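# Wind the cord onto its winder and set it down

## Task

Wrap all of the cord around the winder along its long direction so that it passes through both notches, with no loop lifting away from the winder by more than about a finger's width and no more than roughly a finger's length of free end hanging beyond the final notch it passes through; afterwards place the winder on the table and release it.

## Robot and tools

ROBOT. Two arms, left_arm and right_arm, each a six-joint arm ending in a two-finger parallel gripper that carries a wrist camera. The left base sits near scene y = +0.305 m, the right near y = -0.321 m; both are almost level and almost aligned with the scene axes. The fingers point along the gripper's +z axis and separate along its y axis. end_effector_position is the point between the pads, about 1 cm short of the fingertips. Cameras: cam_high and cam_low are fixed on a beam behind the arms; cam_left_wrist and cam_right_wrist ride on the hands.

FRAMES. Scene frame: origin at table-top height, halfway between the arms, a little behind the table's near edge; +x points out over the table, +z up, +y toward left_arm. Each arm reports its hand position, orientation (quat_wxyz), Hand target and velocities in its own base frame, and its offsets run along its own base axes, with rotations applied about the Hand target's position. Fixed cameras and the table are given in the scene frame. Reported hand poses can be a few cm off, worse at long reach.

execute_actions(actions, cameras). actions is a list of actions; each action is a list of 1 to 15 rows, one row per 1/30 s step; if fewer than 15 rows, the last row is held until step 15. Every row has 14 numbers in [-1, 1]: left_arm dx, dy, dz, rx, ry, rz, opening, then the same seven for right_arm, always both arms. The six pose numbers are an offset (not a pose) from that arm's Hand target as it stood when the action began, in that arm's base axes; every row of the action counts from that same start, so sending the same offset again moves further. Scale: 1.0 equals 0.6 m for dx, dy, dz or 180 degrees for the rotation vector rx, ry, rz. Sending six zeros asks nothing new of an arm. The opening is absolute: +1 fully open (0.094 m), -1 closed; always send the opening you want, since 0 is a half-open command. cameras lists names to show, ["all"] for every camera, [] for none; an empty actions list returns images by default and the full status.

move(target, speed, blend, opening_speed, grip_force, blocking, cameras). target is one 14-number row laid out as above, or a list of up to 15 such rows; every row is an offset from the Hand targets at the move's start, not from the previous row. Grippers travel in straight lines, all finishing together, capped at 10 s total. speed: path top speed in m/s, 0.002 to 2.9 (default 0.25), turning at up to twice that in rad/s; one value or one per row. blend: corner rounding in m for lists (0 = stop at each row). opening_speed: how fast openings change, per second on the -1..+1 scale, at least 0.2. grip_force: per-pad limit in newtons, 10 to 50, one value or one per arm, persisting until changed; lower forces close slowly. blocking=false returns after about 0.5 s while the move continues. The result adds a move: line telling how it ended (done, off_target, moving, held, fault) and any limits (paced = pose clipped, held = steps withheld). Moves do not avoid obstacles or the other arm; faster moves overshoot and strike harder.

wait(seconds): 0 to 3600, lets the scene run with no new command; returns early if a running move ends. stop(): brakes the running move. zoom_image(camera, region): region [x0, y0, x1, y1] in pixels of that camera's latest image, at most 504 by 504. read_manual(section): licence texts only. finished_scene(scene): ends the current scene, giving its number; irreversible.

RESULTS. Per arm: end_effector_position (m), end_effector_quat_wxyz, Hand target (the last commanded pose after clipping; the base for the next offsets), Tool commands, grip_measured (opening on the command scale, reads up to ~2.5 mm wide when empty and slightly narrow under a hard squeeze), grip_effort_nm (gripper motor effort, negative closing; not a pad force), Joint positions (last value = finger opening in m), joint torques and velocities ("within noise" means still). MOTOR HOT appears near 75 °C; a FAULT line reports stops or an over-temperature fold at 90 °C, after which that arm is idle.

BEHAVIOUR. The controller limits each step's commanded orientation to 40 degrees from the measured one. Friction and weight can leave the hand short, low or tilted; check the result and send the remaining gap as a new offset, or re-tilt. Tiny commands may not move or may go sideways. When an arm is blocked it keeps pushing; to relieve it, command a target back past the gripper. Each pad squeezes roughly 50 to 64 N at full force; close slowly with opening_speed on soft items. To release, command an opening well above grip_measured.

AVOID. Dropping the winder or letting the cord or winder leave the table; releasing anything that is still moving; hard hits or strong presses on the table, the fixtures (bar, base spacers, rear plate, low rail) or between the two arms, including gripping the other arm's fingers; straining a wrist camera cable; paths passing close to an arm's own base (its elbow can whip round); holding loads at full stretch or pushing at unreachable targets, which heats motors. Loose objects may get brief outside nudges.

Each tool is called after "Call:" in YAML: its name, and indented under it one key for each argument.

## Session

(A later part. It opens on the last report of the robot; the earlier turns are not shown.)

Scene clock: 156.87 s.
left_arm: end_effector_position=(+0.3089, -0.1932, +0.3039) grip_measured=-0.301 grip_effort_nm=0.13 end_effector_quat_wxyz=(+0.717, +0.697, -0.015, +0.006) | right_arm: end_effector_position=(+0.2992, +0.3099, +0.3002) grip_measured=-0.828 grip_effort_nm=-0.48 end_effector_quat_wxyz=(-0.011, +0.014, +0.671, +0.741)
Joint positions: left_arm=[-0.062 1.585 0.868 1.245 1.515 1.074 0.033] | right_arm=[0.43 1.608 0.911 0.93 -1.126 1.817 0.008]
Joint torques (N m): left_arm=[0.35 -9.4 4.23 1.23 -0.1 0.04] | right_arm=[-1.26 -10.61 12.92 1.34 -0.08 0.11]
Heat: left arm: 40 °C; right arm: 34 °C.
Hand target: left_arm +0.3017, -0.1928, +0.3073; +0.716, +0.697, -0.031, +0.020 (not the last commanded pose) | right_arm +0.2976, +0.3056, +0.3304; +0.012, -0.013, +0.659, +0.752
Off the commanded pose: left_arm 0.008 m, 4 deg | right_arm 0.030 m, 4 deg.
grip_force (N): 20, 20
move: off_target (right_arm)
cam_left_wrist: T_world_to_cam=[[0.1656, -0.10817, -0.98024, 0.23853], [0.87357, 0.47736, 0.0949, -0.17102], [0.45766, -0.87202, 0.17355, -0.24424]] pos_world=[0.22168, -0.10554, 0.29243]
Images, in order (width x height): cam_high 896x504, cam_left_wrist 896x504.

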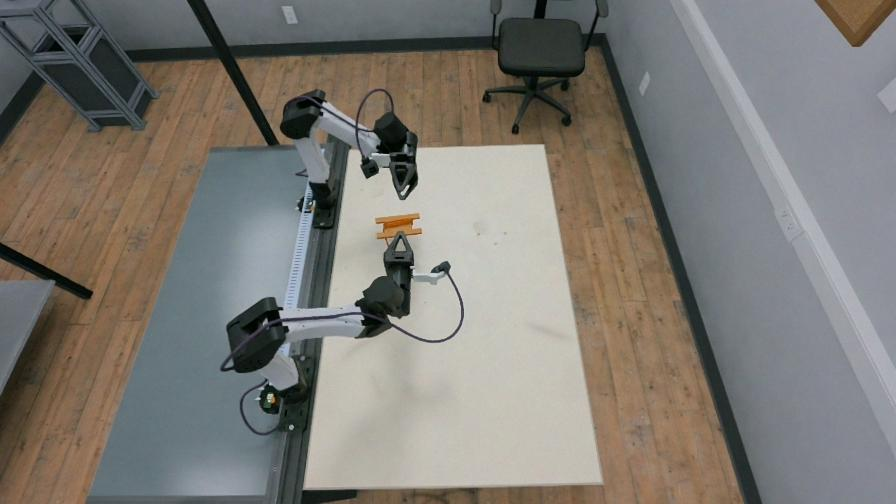

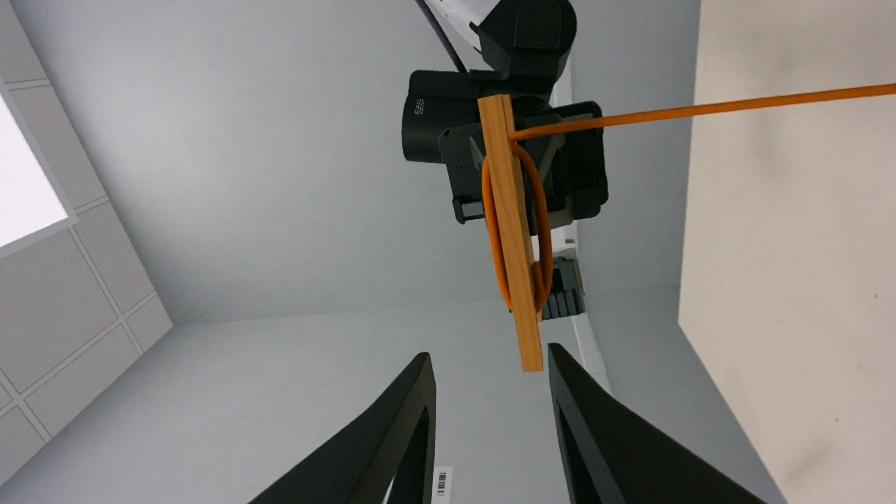

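Call:
move:
  target:
    - [0,0,0,0,0,0,-0.3,0,0,-0.01,-0.044,0,0,-1]
    - [0,-0.07,-0.018,0.0085,0.023,0.005,-0.3,0,0,-0.01,-0.044,0,0,-1]
  speed: 0.3
  cameras: ["cam_left_wrist"]

Scene clock: 160.23 s.
left_arm: end_effector_position=(+0.3032, -0.2337, +0.2775) grip_measured=-0.301 grip_effort_nm=0.12 end_effector_quat_wxyz=(+0.705, +0.709, +0.021, -0.021) | right_arm: end_effector_position=(+0.2979, +0.3088, +0.2930) grip_measured=-0.828 grip_effort_nm=-0.48 end_effector_quat_wxyz=(-0.018, +0.016, +0.721, +0.692)
Joint positions: left_arm=[-0.194 1.502 0.87 0.605 1.376 1.539 0.033] | right_arm=[0.424 1.539 1.018 0.421 -1.148 1.528 0.008]
Joint torques (N m): left_arm=[-0.01 -9.44 8.68 1.44 0.19 -0.06] | right_arm=[-1.14 -10.03 13.87 1.43 -0.25 -0.03]
Heat: left arm: 40 °C; right arm: 35 °C.
Hand target: left_arm +0.3017, -0.2348, +0.2964; +0.707, +0.707, +0.000, -0.001 | right_arm +0.2976, +0.3056, +0.3244; +0.011, -0.014, +0.709, +0.705
Off the commanded pose: left_arm 0.019 m, 3 deg | right_arm 0.032 m, 5 deg.
grip_force (N): 20, 20
move: off_target (left_arm, right_arm)
cam_left_wrist: T_world_to_cam=[[0.07882, -0.07299, -0.99421, 0.24766], [0.87321, 0.4862, 0.03353, -0.1251], [0.48094, -0.8708, 0.10205, -0.25923]] pos_world=[0.21439, -0.14684, 0.27688]

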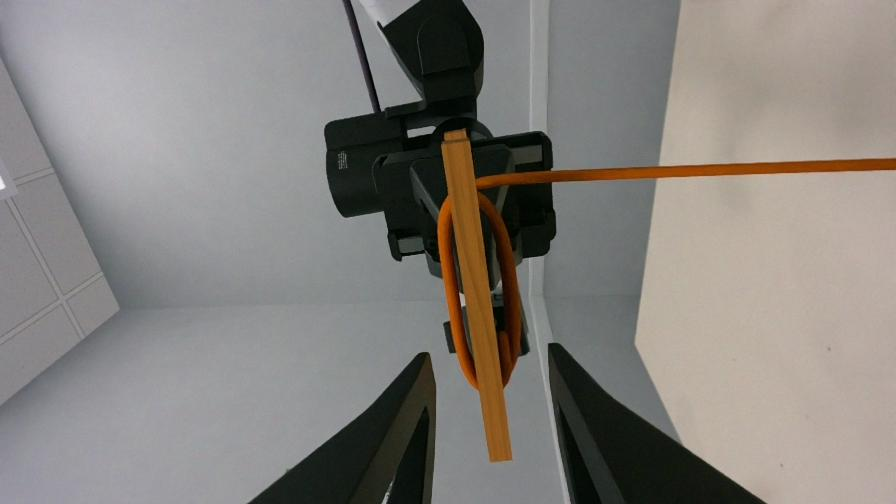

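Call:
move:
  target:
    - [0,-0.013,-0.06,0.002,0,0,0,-0.3,0,0,0,0,0,0]
    - [0,0,0,0,0,0,-1,0,0,0,0,0,0,-1]
  speed: 0.2

Scene clock: 168.43 s.
left_arm: end_effector_position=(+0.3039, -0.2366, +0.2777) grip_measured=-0.994 grip_effort_nm=-0.27 end_effector_quat_wxyz=(+0.704, +0.710, +0.019, -0.013) | right_arm: end_effector_position=(+0.2931, +0.3045, +0.3066) grip_measured=-0.993 grip_effort_nm=-0.38 end_effector_quat_wxyz=(-0.004, +0.006, +0.718, +0.696)
Joint positions: left_arm=[-0.204 1.499 0.875 0.585 1.358 1.564 0] | right_arm=[0.42 1.5 1.024 0.399 -1.147 1.515 0]
Joint torques (N m): left_arm=[0.76 -9.32 8.73 1.47 0.39 -0.17] | right_arm=[-0.79 -5.91 13.71 1.59 -0.26 0.09]
Heat: left arm: 41 °C; right arm: 35 °C.
Hand target: left_arm +0.3017, -0.2348, +0.2965; +0.707, +0.707, +0.000, +0.000 | right_arm +0.2976, +0.3056, +0.3243; +0.011, -0.013, +0.709, +0.705
Off the commanded pose: left_arm 0.019 m, 3 deg | right_arm 0.018 m, 3 deg.
grip_force (N): 20, 20
move: off_target (left_arm, right_arm); target 2's new opening was sent with left_arm's hand 0.019 m and 3 deg from that target

Call:
execute_actions:
  actions: []

Call:
zoom_image:
  camera: "cam_high"
  region: [340, 190, 460, 310]

Scene clock: 168.63 s.
left_arm: end_effector_position=(+0.3039, -0.2366, +0.2777) grip_measured=-0.994 grip_effort_nm=-0.27 end_effector_quat_wxyz=(+0.704, +0.710, +0.019, -0.013) | right_arm: end_effector_position=(+0.2931, +0.3045, +0.3066) grip_measured=-0.993 grip_effort_nm=-0.38 end_effector_quat_wxyz=(-0.004, +0.006, +0.718, +0.696)
Joint positions: left_arm=[-0.204 1.499 0.875 0.585 1.358 1.564 0] | right_arm=[0.42 1.5 1.024 0.399 -1.147 1.515 0]
Joint velocities: within noise
Joint torques (N m): left_arm=[0.81 -9.29 8.73 1.46 0.4 -0.17] | right_arm=[-0.79 -5.9 13.7 1.6 -0.27 0.09]
Heat: left arm: 41 °C; right arm: 35 °C.
Hand target: left_arm +0.3017, -0.2348, +0.2965; +0.707, +0.707, +0.000, +0.000 | right_arm +0.2976, +0.3056, +0.3243; +0.011, -0.013, +0.709, +0.705
Tool commands: left_gripper/opening=-1.0 right_gripper/opening=-1.0
Off the commanded pose: left_arm 0.019 m, 3 deg | right_arm 0.018 m, 3 deg.
grip_force (N): 20, 20
camera_calibration:
cam_left_wrist: T_world_to_cam=[[0.09191, -0.06908, -0.99337, 0.24434], [0.86884, 0.49293, 0.04612, -0.12481], [0.48648, -0.86732, 0.10532, -0.26396]] pos_world=[0.2144, -0.15054, 0.27628]
cam_right_wrist: T_world_to_cam=[[-0.14448, 0.02476, -0.9892, 0.35003], [-0.86495, -0.48871, 0.1141, 0.40372], [-0.48061, 0.87209, 0.09202, -0.03551]] pos_world=[0.3827, 0.2196, 0.30345]

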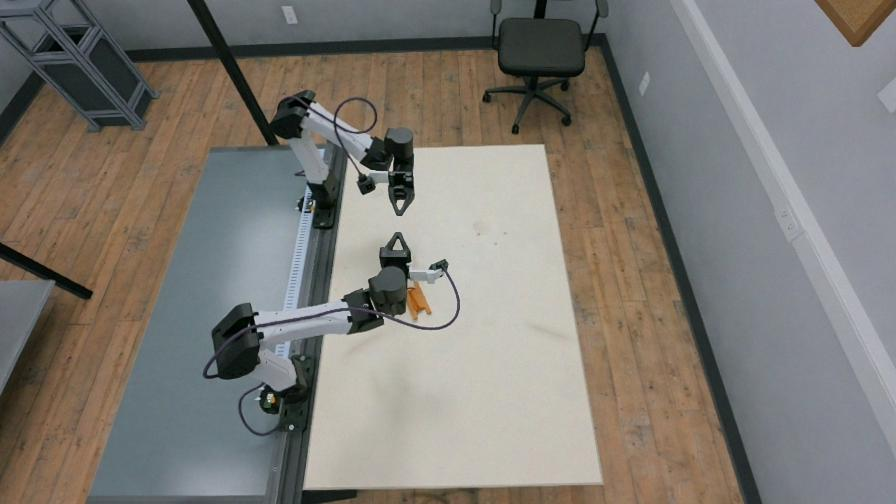

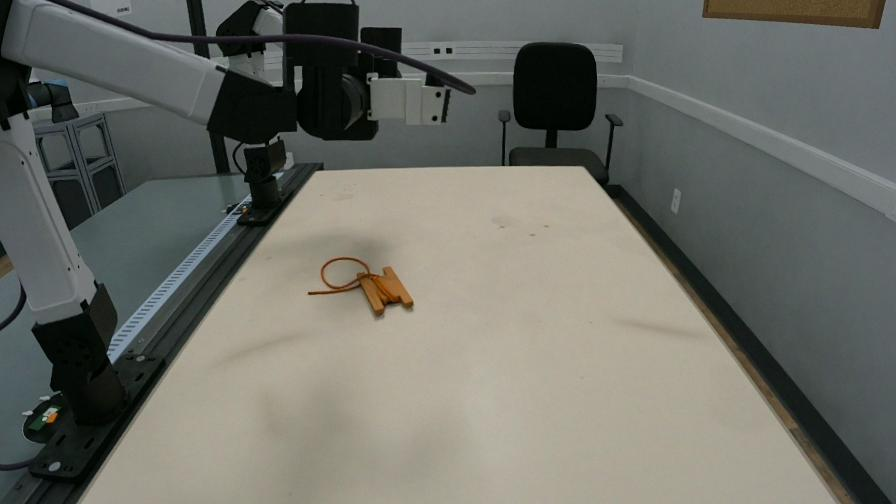

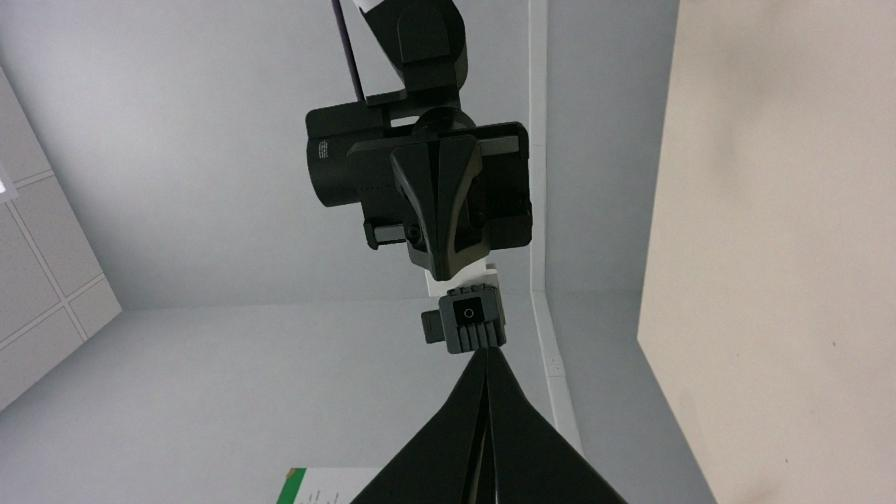

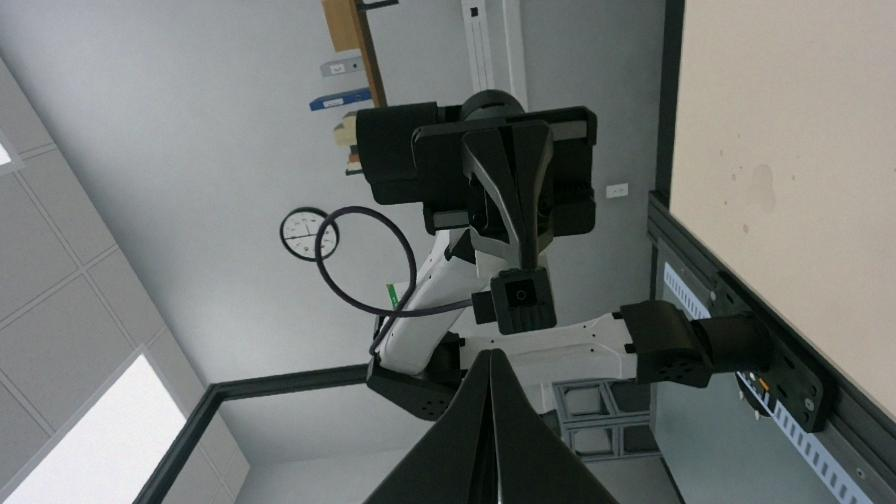

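Scaled by 4.200 from the camera's image (finer frame: 1280x720).

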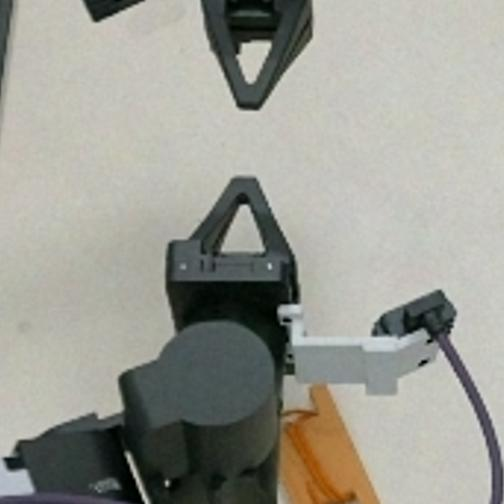

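Call:
move:
  target:
    - [0,0.07,0.05,0,0,0,-0.3,0.049,-0.10,0,0,0,0,0.5]
    - [0,0.12,0.1,0,0,0,-0.3,0.049,-0.067,-0.19,-0.5,0,0,0.5]
  speed: 0.35
  grip_force: 50
  cameras: ["cam_right_wrist","cam_high"]

Call:
zoom_image:
  camera: "cam_right_wrist"
  region: [300, 0, 700, 300]

Scene clock: 173.37 s.
left_arm: end_effector_position=(+0.3090, -0.1646, +0.3389) grip_measured=-0.302 grip_effort_nm=0.13 end_effector_quat_wxyz=(+0.709, +0.704, +0.041, +0.006) | right_arm: end_effector_position=(+0.3230, +0.2643, +0.2059) grip_measured=+0.498 grip_effort_nm=0.08 end_effector_quat_wxyz=(+0.066, -0.020, +0.996, +0.059)
Joint positions: left_arm=[0.03 1.403 0.987 0.527 1.535 1.408 0.033] | right_arm=[0.68 2.057 2.239 -1.575 -0.013 0.641 0.07]
Joint torques (N m): left_arm=[0.83 -8.27 8.8 1.45 0.38 -0.27] | right_arm=[-0.1 -9.24 10.71 0.46 0.09 0.21]
Heat: left arm: 41 °C; right arm: 36 °C.
Hand target: left_arm +0.3017, -0.1627, +0.3566; +0.707, +0.707, +0.000, +0.000 | right_arm +0.3271, +0.2654, +0.2103; -0.001, -0.017, +1.000, -0.004
Off the commanded pose: left_arm 0.019 m, 5 deg | right_arm 0.006 m, 11 deg.
joint sent to its limit (left arm) — joint 5 (wrist yaw), upper limit. The joint targets are off in orientation, not in position.
joint sent to its limit (right arm) — joint 4 (wrist pitch), lower limit. The joint targets are off in orientation, not in position.
move: off_target (left_arm, right_arm)
cam_right_wrist: T_world_to_cam=[[-0.07358, -0.97962, -0.18692, 0.33309], [-0.9246, -0.00324, 0.38093, 0.25756], [-0.37376, 0.20086, -0.90551, 0.37148]] pos_world=[0.4015, 0.25252, 0.30053]
Images, in order (width x height): cam_high 896x504, cam_right_wrist 896x504.

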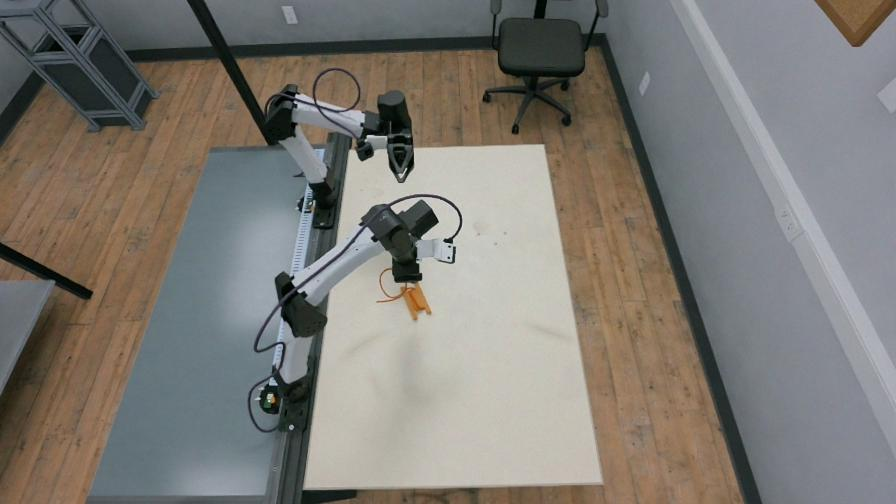

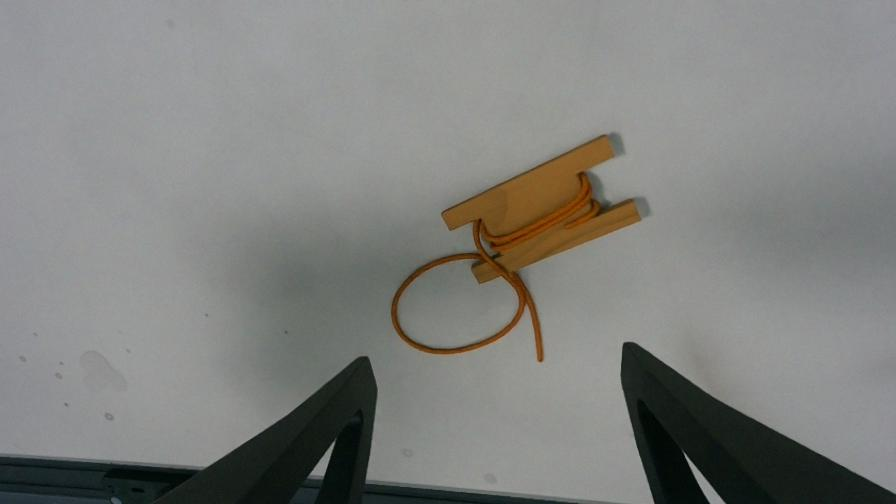

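Scaled by 1.260 from the camera's image (finer frame: 1280x720).

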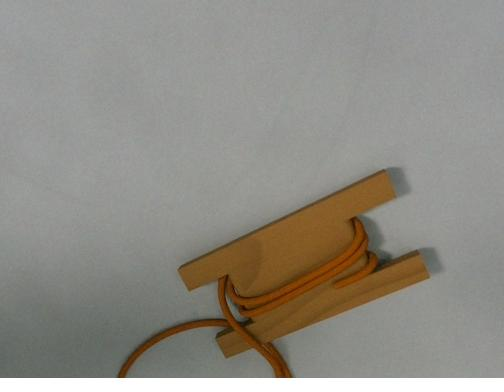

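Call:
move:
  target: [0,0,0,0,0,0,-0.3,-0.012,-0.048,-0.258,0,0,0.622,0.6]
  speed: 0.35
  cameras: ["cam_right_wrist"]

Scene clock: 179.23 s.
left_arm: end_effector_position=(+0.3090, -0.1646, +0.3389) grip_measured=-0.302 grip_effort_nm=0.13 end_effector_quat_wxyz=(+0.709, +0.704, +0.041, +0.005) | right_arm: end_effector_position=(+0.3179, +0.2414, +0.0626) grip_measured=+0.598 grip_effort_nm=0.08 end_effector_quat_wxyz=(-0.009, +0.838, -0.545, +0.000)
Joint positions: left_arm=[0.03 1.403 0.987 0.527 1.535 1.407 0.033] | right_arm=[0.647 2.066 1.686 -1.175 -0.006 -1.341 0.075]
Joint torques (N m): left_arm=[0.79 -8.35 8.85 1.42 0.37 -0.28] | right_arm=[-1.11 -9.66 6.3 0.35 -0.08 0.06]
Heat: left arm: 41 °C; right arm: 36 °C.
Hand target: left_arm +0.3017, -0.1627, +0.3566; +0.707, +0.707, +0.000, +0.000 | right_arm +0.3198, +0.2367, +0.0556; -0.002, +0.838, -0.545, +0.003
Off the commanded pose: left_arm 0.019 m, 5 deg | right_arm 0.009 m, 1 deg.
joint sent to its limit (left arm) — joint 5 (wrist yaw), upper limit. The joint targets are off in orientation, not in position.
move: done
cam_right_wrist: T_world_to_cam=[[0.95813, 0.28305, -0.04323, -0.35831], [0.26785, -0.83265, 0.48472, 0.12198], [0.1012, -0.476, -0.8736, 0.25484]] pos_world=[0.28485, 0.32429, 0.14801]

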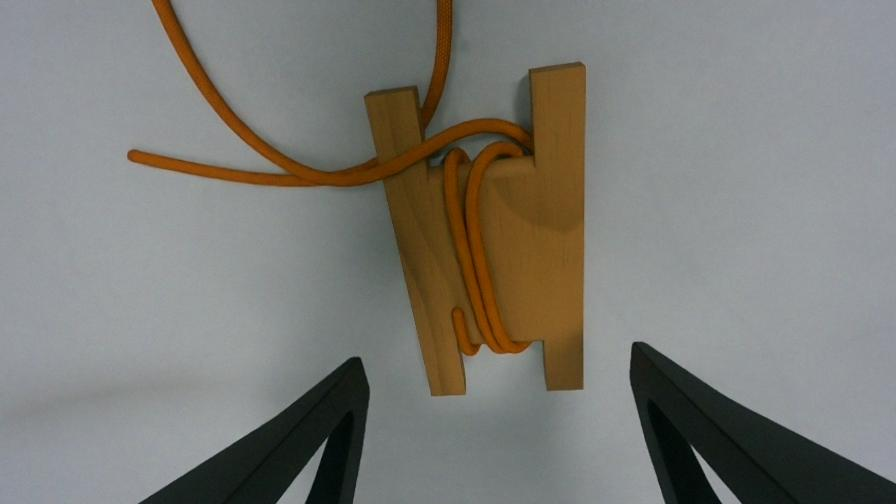

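Call:
move:
  target:
    - [0,0,0,0,0,0,-0.3,0,0,-0.06,0,0,0,0.6]
    - [0,0,0,0,0,0,-0.3,0,0,-0.078,0,0,0,0.6]
    - [0,0,0,0,0,0,-0.3,0,0,-0.078,0,0,0,0.1]
  speed: [0.2,0.05,0.05]
  opening_speed: 0.6
  cameras: ["cam_right_wrist"]

Scene clock: 181.97 s.
left_arm: end_effector_position=(+0.3090, -0.1646, +0.3389) grip_measured=-0.302 grip_effort_nm=0.13 end_effector_quat_wxyz=(+0.709, +0.704, +0.041, +0.005) | right_arm: end_effector_position=(+0.3189, +0.2416, +0.0248) grip_measured=+0.175 grip_effort_nm=-1.00 end_effector_quat_wxyz=(-0.010, +0.839, -0.545, +0.002)
Joint positions: left_arm=[0.03 1.403 0.987 0.527 1.535 1.407 0.033] | right_arm=[0.647 2.097 1.579 -1.033 -0.004 -1.343 0.055]
Joint torques (N m): left_arm=[0.83 -8.34 8.84 1.42 0.37 -0.27] | right_arm=[-1.09 -8.51 4.44 0.59 -0.11 0.07]
Heat: left arm: 41 °C; right arm: 35 °C.
Hand target: left_arm +0.3017, -0.1627, +0.3566; +0.707, +0.707, +0.000, +0.000 | right_arm +0.3197, +0.2366, +0.0087; -0.002, +0.838, -0.545, +0.003
Off the commanded pose: left_arm 0.019 m, 5 deg | right_arm 0.017 m, 1 deg.
joint sent to its limit (left arm) — joint 5 (wrist yaw), upper limit. The joint targets are off in orientation, not in position.
move: off_target (right_arm); target 3's new opening was sent with right_arm's hand 0.017 m and 1 deg from that target
cam_right_wrist: T_world_to_cam=[[0.95781, 0.28486, -0.03829, -0.36151], [0.26696, -0.83233, 0.48576, 0.14038], [0.1065, -0.47549, -0.87325, 0.21992]] pos_world=[0.28536, 0.32439, 0.11001]

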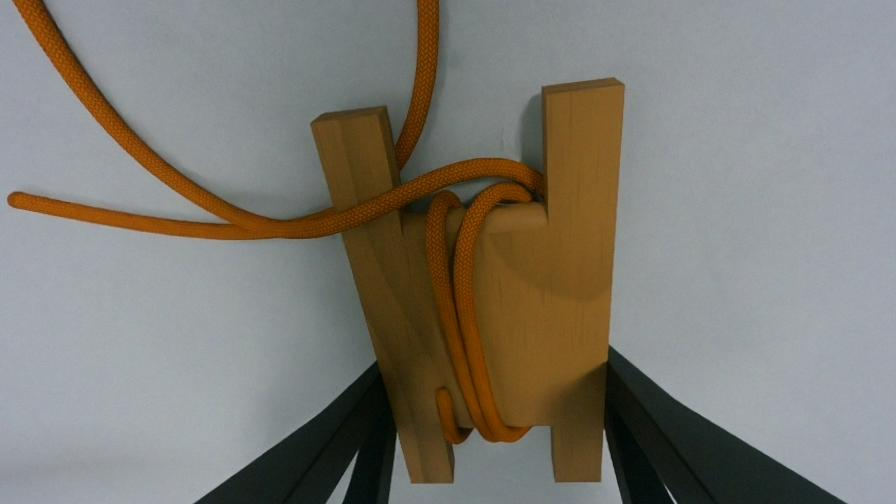

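Call:
move:
  target:
    - [0,0,0,0,0,0,-0.3,0,0,0.15,0,0,0,0.1]
    - [0,0,0,0,0,0,-0.3,-0.071,0.106,0.252,0,0,-0.633,0.1]
    - [0,-0.129,-0.369,0,0,0,-0.3,-0.071,0.106,0.252,0,0,-0.633,0.1]
  speed: 0.35
  blend: [0.02,0,0]
  cameras: ["cam_right_wrist","cam_left_wrist","cam_low"]

Scene clock: 188.30 s.
left_arm: end_effector_position=(+0.3046, -0.2389, +0.1381) grip_measured=-0.302 grip_effort_nm=0.12 end_effector_quat_wxyz=(+0.703, +0.711, +0.004, -0.004) | right_arm: end_effector_position=(+0.2739, +0.2958, +0.1513) grip_measured=+0.174 grip_effort_nm=-1.03 end_effector_quat_wxyz=(-0.001, -0.002, +1.000, +0.002)
Joint positions: left_arm=[-0.21 1.921 0.637 1.235 1.36 1.608 0.033] | right_arm=[0.822 2.121 2.125 -1.573 -0.004 0.818 0.055]
Joint torques (N m): left_arm=[-0.17 -6.72 2.8 2.07 0.21 -0.25] | right_arm=[0.09 -10.43 11.59 0.14 0.02 0.22]
Heat: left arm: 40 °C; right arm: 35 °C.
Hand target: left_arm +0.3016, -0.2402, +0.1351; +0.707, +0.707, +0.000, +0.000 | right_arm +0.2772, +0.3002, +0.1600; -0.001, +0.000, +1.000, -0.003
Off the commanded pose: left_arm 0.004 m, 1 deg | right_arm 0.010 m, 1 deg.
joint sent to its limit (right arm) — joint 4 (wrist pitch), lower limit. The joint targets still meet the commanded pose.
move: done
cam_left_wrist: T_world_to_cam=[[0.12596, -0.06807, -0.9897, 0.09476], [0.87047, 0.4861, 0.07735, -0.12436], [0.47583, -0.87125, 0.12048, -0.2513]] pos_world=[0.21589, -0.15204, 0.13368]
cam_right_wrist: T_world_to_cam=[[-0.12583, -0.99031, -0.05878, 0.34813], [-0.86441, 0.08038, 0.49631, 0.17435], [-0.48678, 0.11326, -0.86615, 0.34833]] pos_world=[0.36408, 0.29129, 0.23563]
Images, in order (width x height): cam_low 896x504, cam_left_wrist 896x504, cam_right_wrist 896x504.

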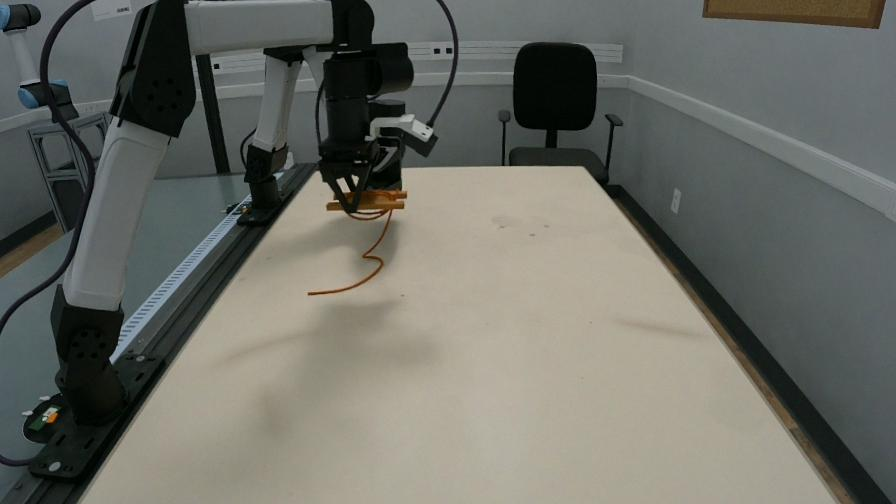

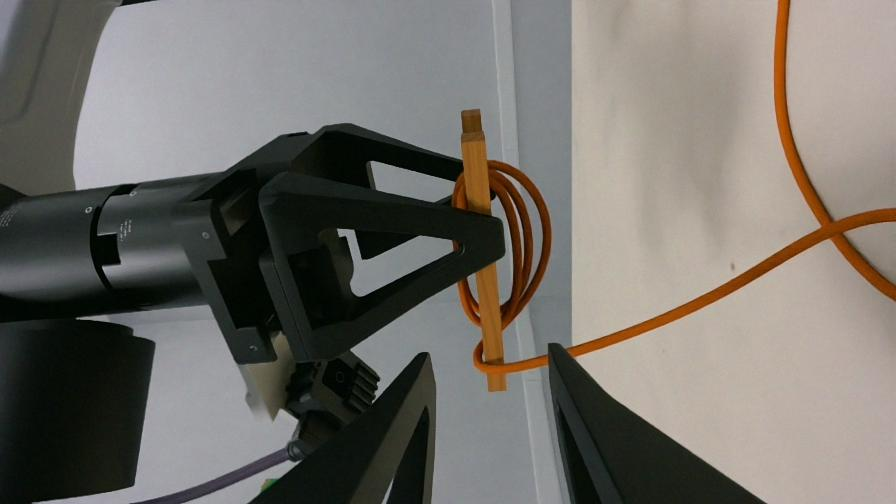

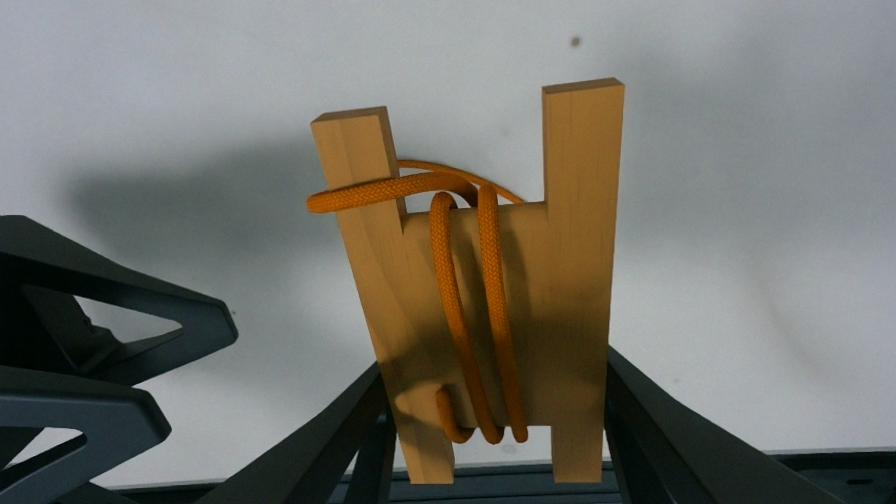

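Call:
move:
  target:
    - [0.034,-0.05,0.006,0,0,0,-0.4,0,0,0,0,0,0,0.1]
    - [0.034,-0.102,0.006,0,0,0,-0.4,0,0,0,0,0,0,0.1]
  speed: 0.15
  blend: [0.01,0]
  cameras: ["cam_left_wrist"]

Scene clock: 191.33 s.
left_arm: end_effector_position=(+0.3174, -0.2970, +0.1371) grip_measured=-0.398 grip_effort_nm=-0.03 end_effector_quat_wxyz=(+0.705, +0.709, +0.003, -0.003) | right_arm: end_effector_position=(+0.2715, +0.2932, +0.1514) grip_measured=+0.174 grip_effort_nm=-1.03 end_effector_quat_wxyz=(-0.006, -0.002, +1.000, -0.004)
Joint positions: left_arm=[-0.37 2.009 0.76 1.233 1.201 1.576 0.028] | right_arm=[0.822 2.121 2.125 -1.587 -0.004 0.818 0.055]
Joint torques (N m): left_arm=[-0.18 -7.87 6.27 1.78 0.17 -0.24] | right_arm=[0.08 -10.44 11.52 0.26 0.02 0.23]
Heat: left arm: 40 °C; right arm: 35 °C.
Hand target: left_arm +0.3220, -0.3013, +0.1386; +0.707, +0.707, +0.000, -0.001 | right_arm +0.2772, +0.3002, +0.1600; -0.001, +0.000, +1.000, -0.003
Off the commanded pose: left_arm 0.007 m, 1 deg | right_arm 0.012 m, 1 deg.
joint read past its limit (right arm) — joint 4 (wrist pitch), lower limit.
joint sent to its limit (right arm) — joint 4 (wrist pitch), lower limit. The joint targets still meet the commanded pose.
move: done
cam_left_wrist: T_world_to_cam=[[0.12741, -0.07278, -0.98918, 0.08621], [0.87079, 0.48569, 0.07642, -0.10726], [0.47487, -0.8711, 0.12526, -0.30824]] pos_world=[0.22879, -0.21014, 0.13209]

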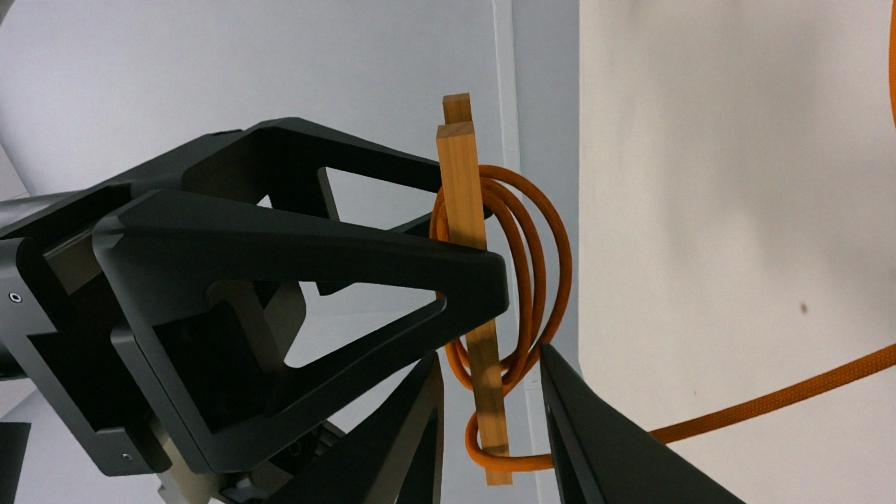

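Call:
move:
  target:
    - [0,-0.006,0,0,0,0,-0.4,0,0,0,0,0,0,0.1]
    - [0,-0.006,0,0,0,0,-1,0,0,0,0,0,0,0.1]
  speed: 0.15
  grip_force: [25,50]
  cameras: ["cam_left_wrist"]

Scene clock: 193.60 s.
left_arm: end_effector_position=(+0.3180, -0.3002, +0.1378) grip_measured=-0.832 grip_effort_nm=-0.46 end_effector_quat_wxyz=(+0.706, +0.709, +0.003, -0.002) | right_arm: end_effector_position=(+0.2715, +0.2931, +0.1514) grip_measured=+0.174 grip_effort_nm=-1.03 end_effector_quat_wxyz=(-0.006, -0.002, +1.000, -0.004)
Joint positions: left_arm=[-0.378 2.011 0.766 1.233 1.191 1.574 0.008] | right_arm=[0.822 2.121 2.125 -1.588 -0.004 0.818 0.055]
Joint torques (N m): left_arm=[-0.32 -7.65 6.12 1.75 0.16 -0.2] | right_arm=[0.09 -10.45 11.54 0.26 0.02 0.22]
Heat: left arm: 40 °C; right arm: 36 °C.
Hand target: left_arm +0.3220, -0.3049, +0.1386; +0.707, +0.707, +0.000, -0.001 | right_arm +0.2772, +0.3002, +0.1600; -0.001, +0.000, +1.000, -0.003
Off the commanded pose: left_arm 0.006 m, 1 deg | right_arm 0.013 m, 1 deg.
joint read past its limit (right arm) — joint 4 (wrist pitch), lower limit.
joint sent to its limit (right arm) — joint 4 (wrist pitch), lower limit. The joint targets still meet the commanded pose.
grip_force (N): 25, 50
move: done
cam_left_wrist: T_world_to_cam=[[0.12923, -0.07363, -0.98888, 0.08577], [0.86955, 0.48775, 0.07732, -0.1054], [0.47663, -0.86987, 0.12706, -0.31184]] pos_world=[0.2292, -0.21354, 0.13259]

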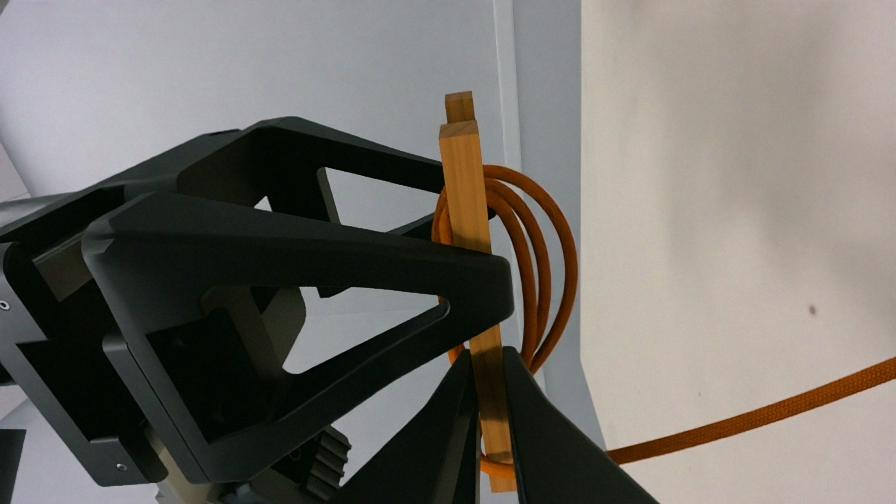

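Call:
move:
  target:
    - [0,0,0,0,0,0,-1,0,0,0,0,0,0,0.55]
    - [0,0,0,0,0,0,-1,0.0,-0.02,0.22,0,0,0,0.55]
    - [0,0,0.27,0,0,0,-1,0.038,-0.2,0.267,0.385,-0.385,0.385,-0.3]
    - [0,0,0.283,0,0.5,0,-1,0.038,-0.167,0.267,0,-0.7071,0.7071,-0.3]
    - [0,0,0.283,0,1,0,-1,0.038,-0.167,0.267,0,-0.7071,0.7071,-0.3]
  speed: 0.45
  blend: [0,0.03,0.03,0.05,0]
  cameras: ["cam_right_wrist","cam_high","cam_low"]

Call:
zoom_image:
  camera: "cam_high"
  region: [340, 190, 440, 270]

Scene clock: 204.77 s.
left_arm: end_effector_position=(+0.3276, -0.3039, +0.2871) grip_measured=-0.835 grip_effort_nm=-0.53 end_effector_quat_wxyz=(-0.020, -0.022, +0.716, -0.698) | right_arm: end_effector_position=(+0.3054, +0.1985, +0.3177) grip_measured=-0.298 grip_effort_nm=-0.09 end_effector_quat_wxyz=(+0.707, -0.707, +0.004, +0.003)
Joint positions: left_arm=[-0.378 1.643 1.08 0.492 1.189 -1.566 0.008] | right_arm=[0.08 1.444 0.971 0.476 -1.488 -1.556 0.033]
Joint torques (N m): left_arm=[-0.31 -12 7.5 2.09 0.19 -0.04] | right_arm=[0.31 -7.87 7.17 1.16 -0.05 0.32]
Heat: left arm: 42 °C; right arm: 35 °C.
Hand target: left_arm +0.3220, -0.3049, +0.3085; +0.000, +0.000, +0.707, -0.707 | right_arm +0.3001, +0.2000, +0.3201; +0.709, -0.705, +0.001, -0.001
Off the commanded pose: left_arm 0.022 m, 4 deg | right_arm 0.006 m, 1 deg.
grip_force (N): 25, 50
move: off_target (left_arm); blend cut to 0 m at target 3
cam_right_wrist: T_world_to_cam=[[0.14018, 0.05519, 0.98859, -0.35601], [0.86294, -0.49636, -0.09466, -0.09848], [0.48547, 0.86636, -0.11721, -0.16564]] pos_world=[0.21531, 0.11427, 0.32321]
Images, in order (width x height): cam_high 896x504, cam_low 896x504, cam_right_wrist 896x504.

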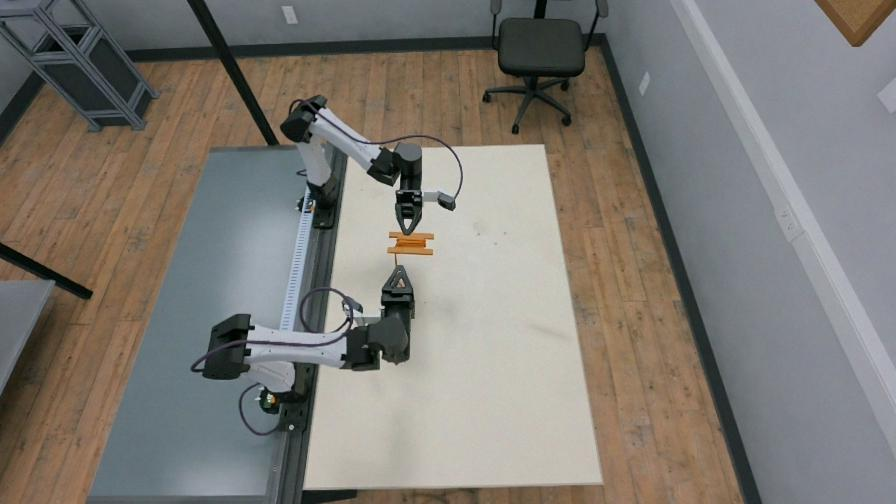

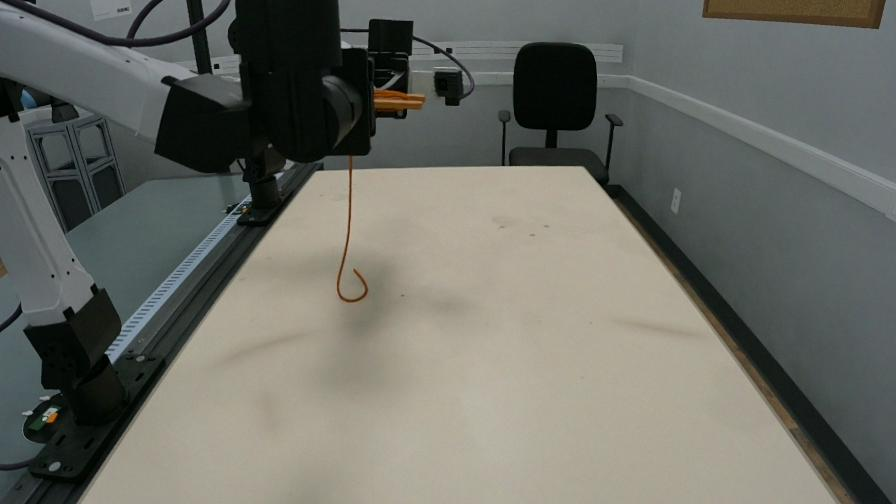

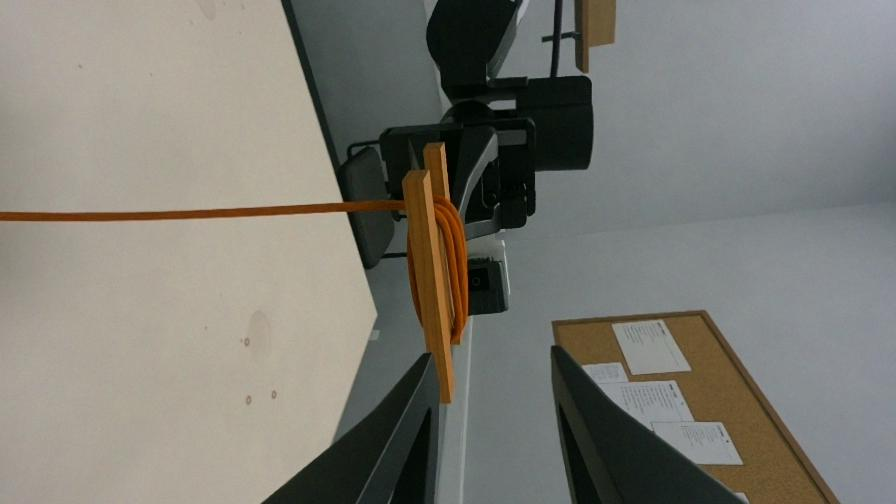

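Scaled by 5.040 from the camera's image (finer frame: 1280x720).

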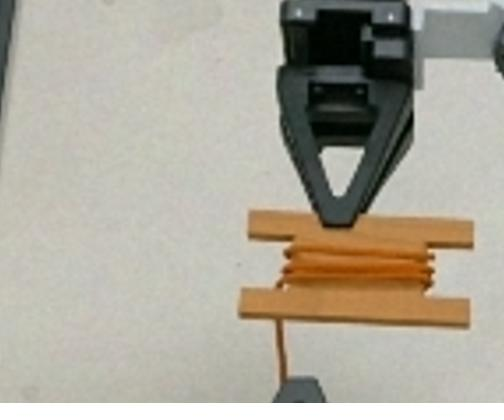

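Call:
move:
  target:
    - [0,0,0,0,0,0,-1,0.024,0.05,-0.038,0,0,0,-0.2]
    - [0,0,0,0,0,0,-1,0.024,0.108,-0.038,0,0,0,-0.2]
  speed: 0.2
  blend: [0.01,0]
  cameras: ["cam_right_wrist"]

Scene clock: 206.87 s.
left_arm: end_effector_position=(+0.3276, -0.3039, +0.2872) grip_measured=-0.835 grip_effort_nm=-0.53 end_effector_quat_wxyz=(-0.020, -0.022, +0.716, -0.698) | right_arm: end_effector_position=(+0.3105, +0.2642, +0.2976) grip_measured=-0.202 grip_effort_nm=0.09 end_effector_quat_wxyz=(+0.708, -0.706, -0.002, +0.001)
Joint positions: left_arm=[-0.378 1.643 1.08 0.493 1.189 -1.567 0.008] | right_arm=[0.282 1.538 0.971 0.576 -1.294 -1.563 0.038]
Joint torques (N m): left_arm=[-0.32 -12 7.5 2.11 0.19 -0.02] | right_arm=[-0.39 -5.57 9.22 1.3 -0.04 0.32]
Heat: left arm: 42 °C; right arm: 35 °C.
Hand target: left_arm +0.3219, -0.3049, +0.3085; +0.000, +0.000, +0.707, -0.707 | right_arm +0.3145, +0.2648, +0.2973; +0.709, -0.705, +0.001, -0.001
Off the commanded pose: left_arm 0.022 m, 4 deg | right_arm 0.004 m, 0 deg.
grip_force (N): 25, 50
move: done
cam_right_wrist: T_world_to_cam=[[0.12839, 0.05407, 0.99025, -0.33703], [0.86776, -0.48953, -0.08579, -0.07804], [0.48012, 0.87031, -0.10977, -0.22895]] pos_world=[0.22091, 0.17927, 0.30192]

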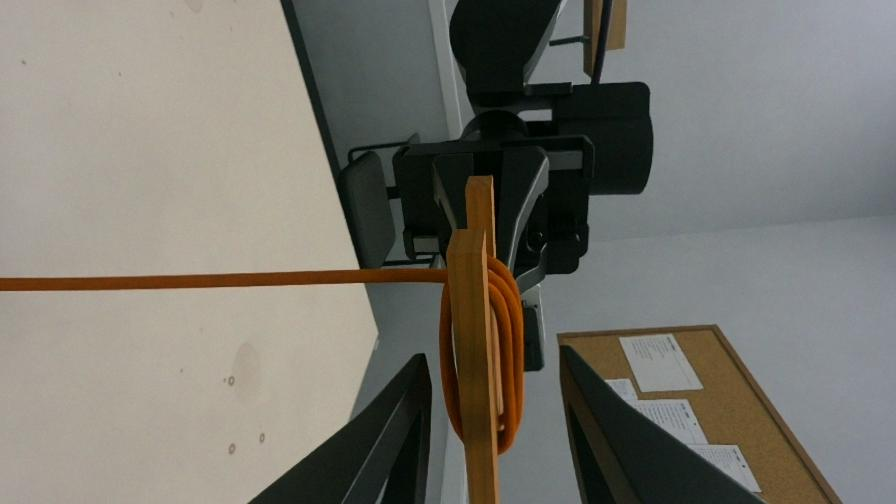

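Call:
move:
  target:
    - [0,0,0,0,0,0,-1,0.01,0.004,-0.013,0,0,0,-0.4]
    - [0,0,0,0,0,0,-1,0.01,0.004,-0.013,0,0,0,-1]
  speed: 0.15
  grip_force: 25
  cameras: ["cam_right_wrist"]

Scene clock: 209.73 s.
left_arm: end_effector_position=(+0.3277, -0.3039, +0.2861) grip_measured=-0.835 grip_effort_nm=-0.53 end_effector_quat_wxyz=(-0.020, -0.023, +0.717, -0.697) | right_arm: end_effector_position=(+0.3182, +0.2662, +0.2903) grip_measured=-0.821 grip_effort_nm=-0.57 end_effector_quat_wxyz=(+0.710, -0.705, +0.002, +0.002)
Joint positions: left_arm=[-0.378 1.643 1.08 0.486 1.188 -1.561 0.008] | right_arm=[0.282 1.578 0.971 0.632 -1.289 -1.541 0.008]
Joint torques (N m): left_arm=[-0.29 -12.08 7.49 2.18 0.21 -0.09] | right_arm=[-0.2 -6.24 9.28 1.13 -0.06 0.12]
Heat: left arm: 42 °C; right arm: 35 °C.
Hand target: left_arm +0.3219, -0.3049, +0.3085; +0.000, +0.000, +0.707, -0.707 | right_arm +0.3205, +0.2672, +0.2895; +0.709, -0.705, +0.001, -0.001
Off the commanded pose: left_arm 0.023 m, 4 deg | right_arm 0.003 m, 0 deg.
grip_force (N): 25, 25
move: done
cam_right_wrist: T_world_to_cam=[[0.13499, 0.04891, 0.98964, -0.33138], [0.86481, -0.4933, -0.09358, -0.08024], [0.48361, 0.86848, -0.10889, -0.2361]] pos_world=[0.22831, 0.18168, 0.29472]

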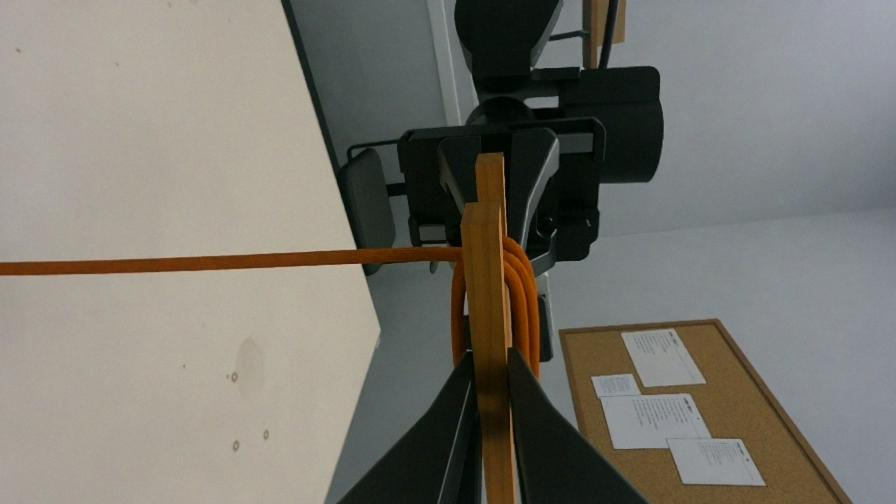

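Call:
move:
  target:
    - [0,0,0,0,0,0,-0.3,0,0,0,0,0,0,-1]
    - [0,0.15,0,0,0,0,-0.3,0,0,0.0,0,0,0,-1]
    - [0,0.15,0,0,-0.5,0,-0.3,-0.02,0.0,0.02,0.0218,0.499,0.0218,-1]
    - [0,0.15,0,0,-1,0,-0.3,-0.02,0.0,0.02,0.0098,0.833,0.0364,-1]
    - [0,0.15,0,0,-1,0,-0.3,-0.02,0.0,0.02,0,1,0,-1]
  speed: 0.5
  blend: [0,0.02,0.04,0.03,0]
  cameras: ["cam_left_wrist","cam_high"]

Call:
zoom_image:
  camera: "cam_high"
  region: [360, 190, 460, 270]

Scene clock: 217.87 s.
left_arm: end_effector_position=(+0.3247, -0.2140, +0.2883) grip_measured=-0.301 grip_effort_nm=0.12 end_effector_quat_wxyz=(+0.706, +0.708, +0.023, -0.022) | right_arm: end_effector_position=(+0.3080, +0.2657, +0.2706) grip_measured=-0.830 grip_effort_nm=-0.57 end_effector_quat_wxyz=(-0.032, +0.030, +0.717, +0.696)
Joint positions: left_arm=[-0.123 1.555 0.965 0.561 1.446 1.536 0.033] | right_arm=[0.289 1.549 0.928 0.516 -1.284 1.557 0.008]
Joint torques (N m): left_arm=[0.08 -10.37 8.72 1.36 0.22 -0.03] | right_arm=[0.03 -10.04 14.05 1.34 -0.13 0.02]
Heat: left arm: 42 °C; right arm: 35 °C.
Hand target: left_arm +0.3220, -0.2149, +0.3085; +0.707, +0.707, +0.000, +0.000 | right_arm +0.3085, +0.2672, +0.3017; -0.001, -0.001, +0.709, +0.705
Off the commanded pose: left_arm 0.020 m, 4 deg | right_arm 0.031 m, 5 deg.
grip_force (N): 25, 25
move: off_target (left_arm, right_arm)
cam_left_wrist: T_world_to_cam=[[0.07377, -0.07454, -0.99449, 0.25951], [0.87243, 0.48793, 0.02814, -0.15159], [0.48314, -0.86969, 0.10103, -0.25371]] pos_world=[0.23569, -0.12734, 0.28798]
Images, in order (width x height): cam_high 896x504, cam_left_wrist 896x504.

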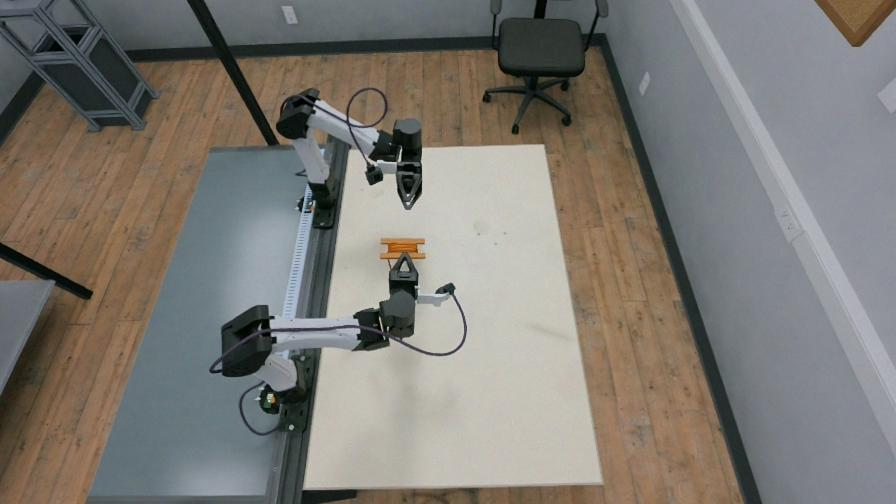

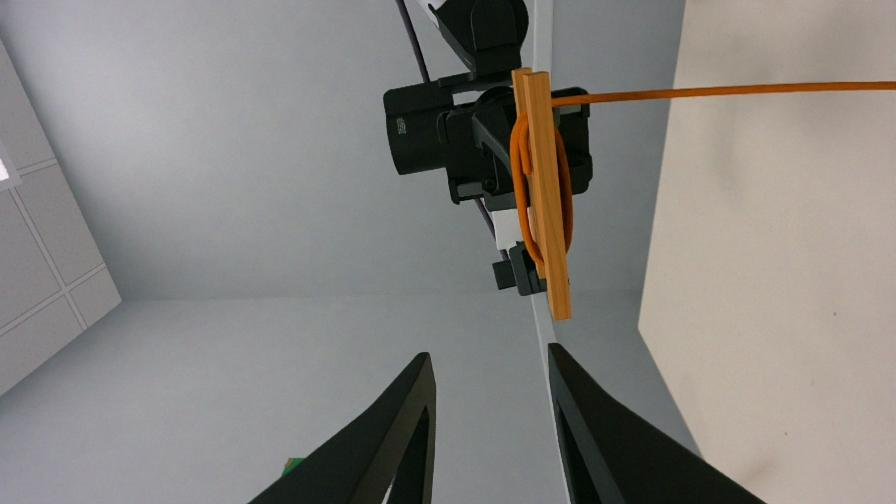

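Scaled by 5.040 from the camera's image (finer frame: 1280x720).

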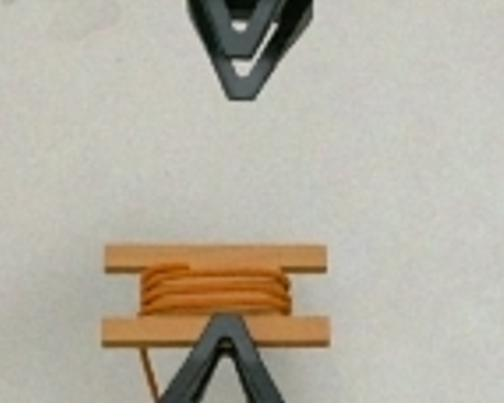

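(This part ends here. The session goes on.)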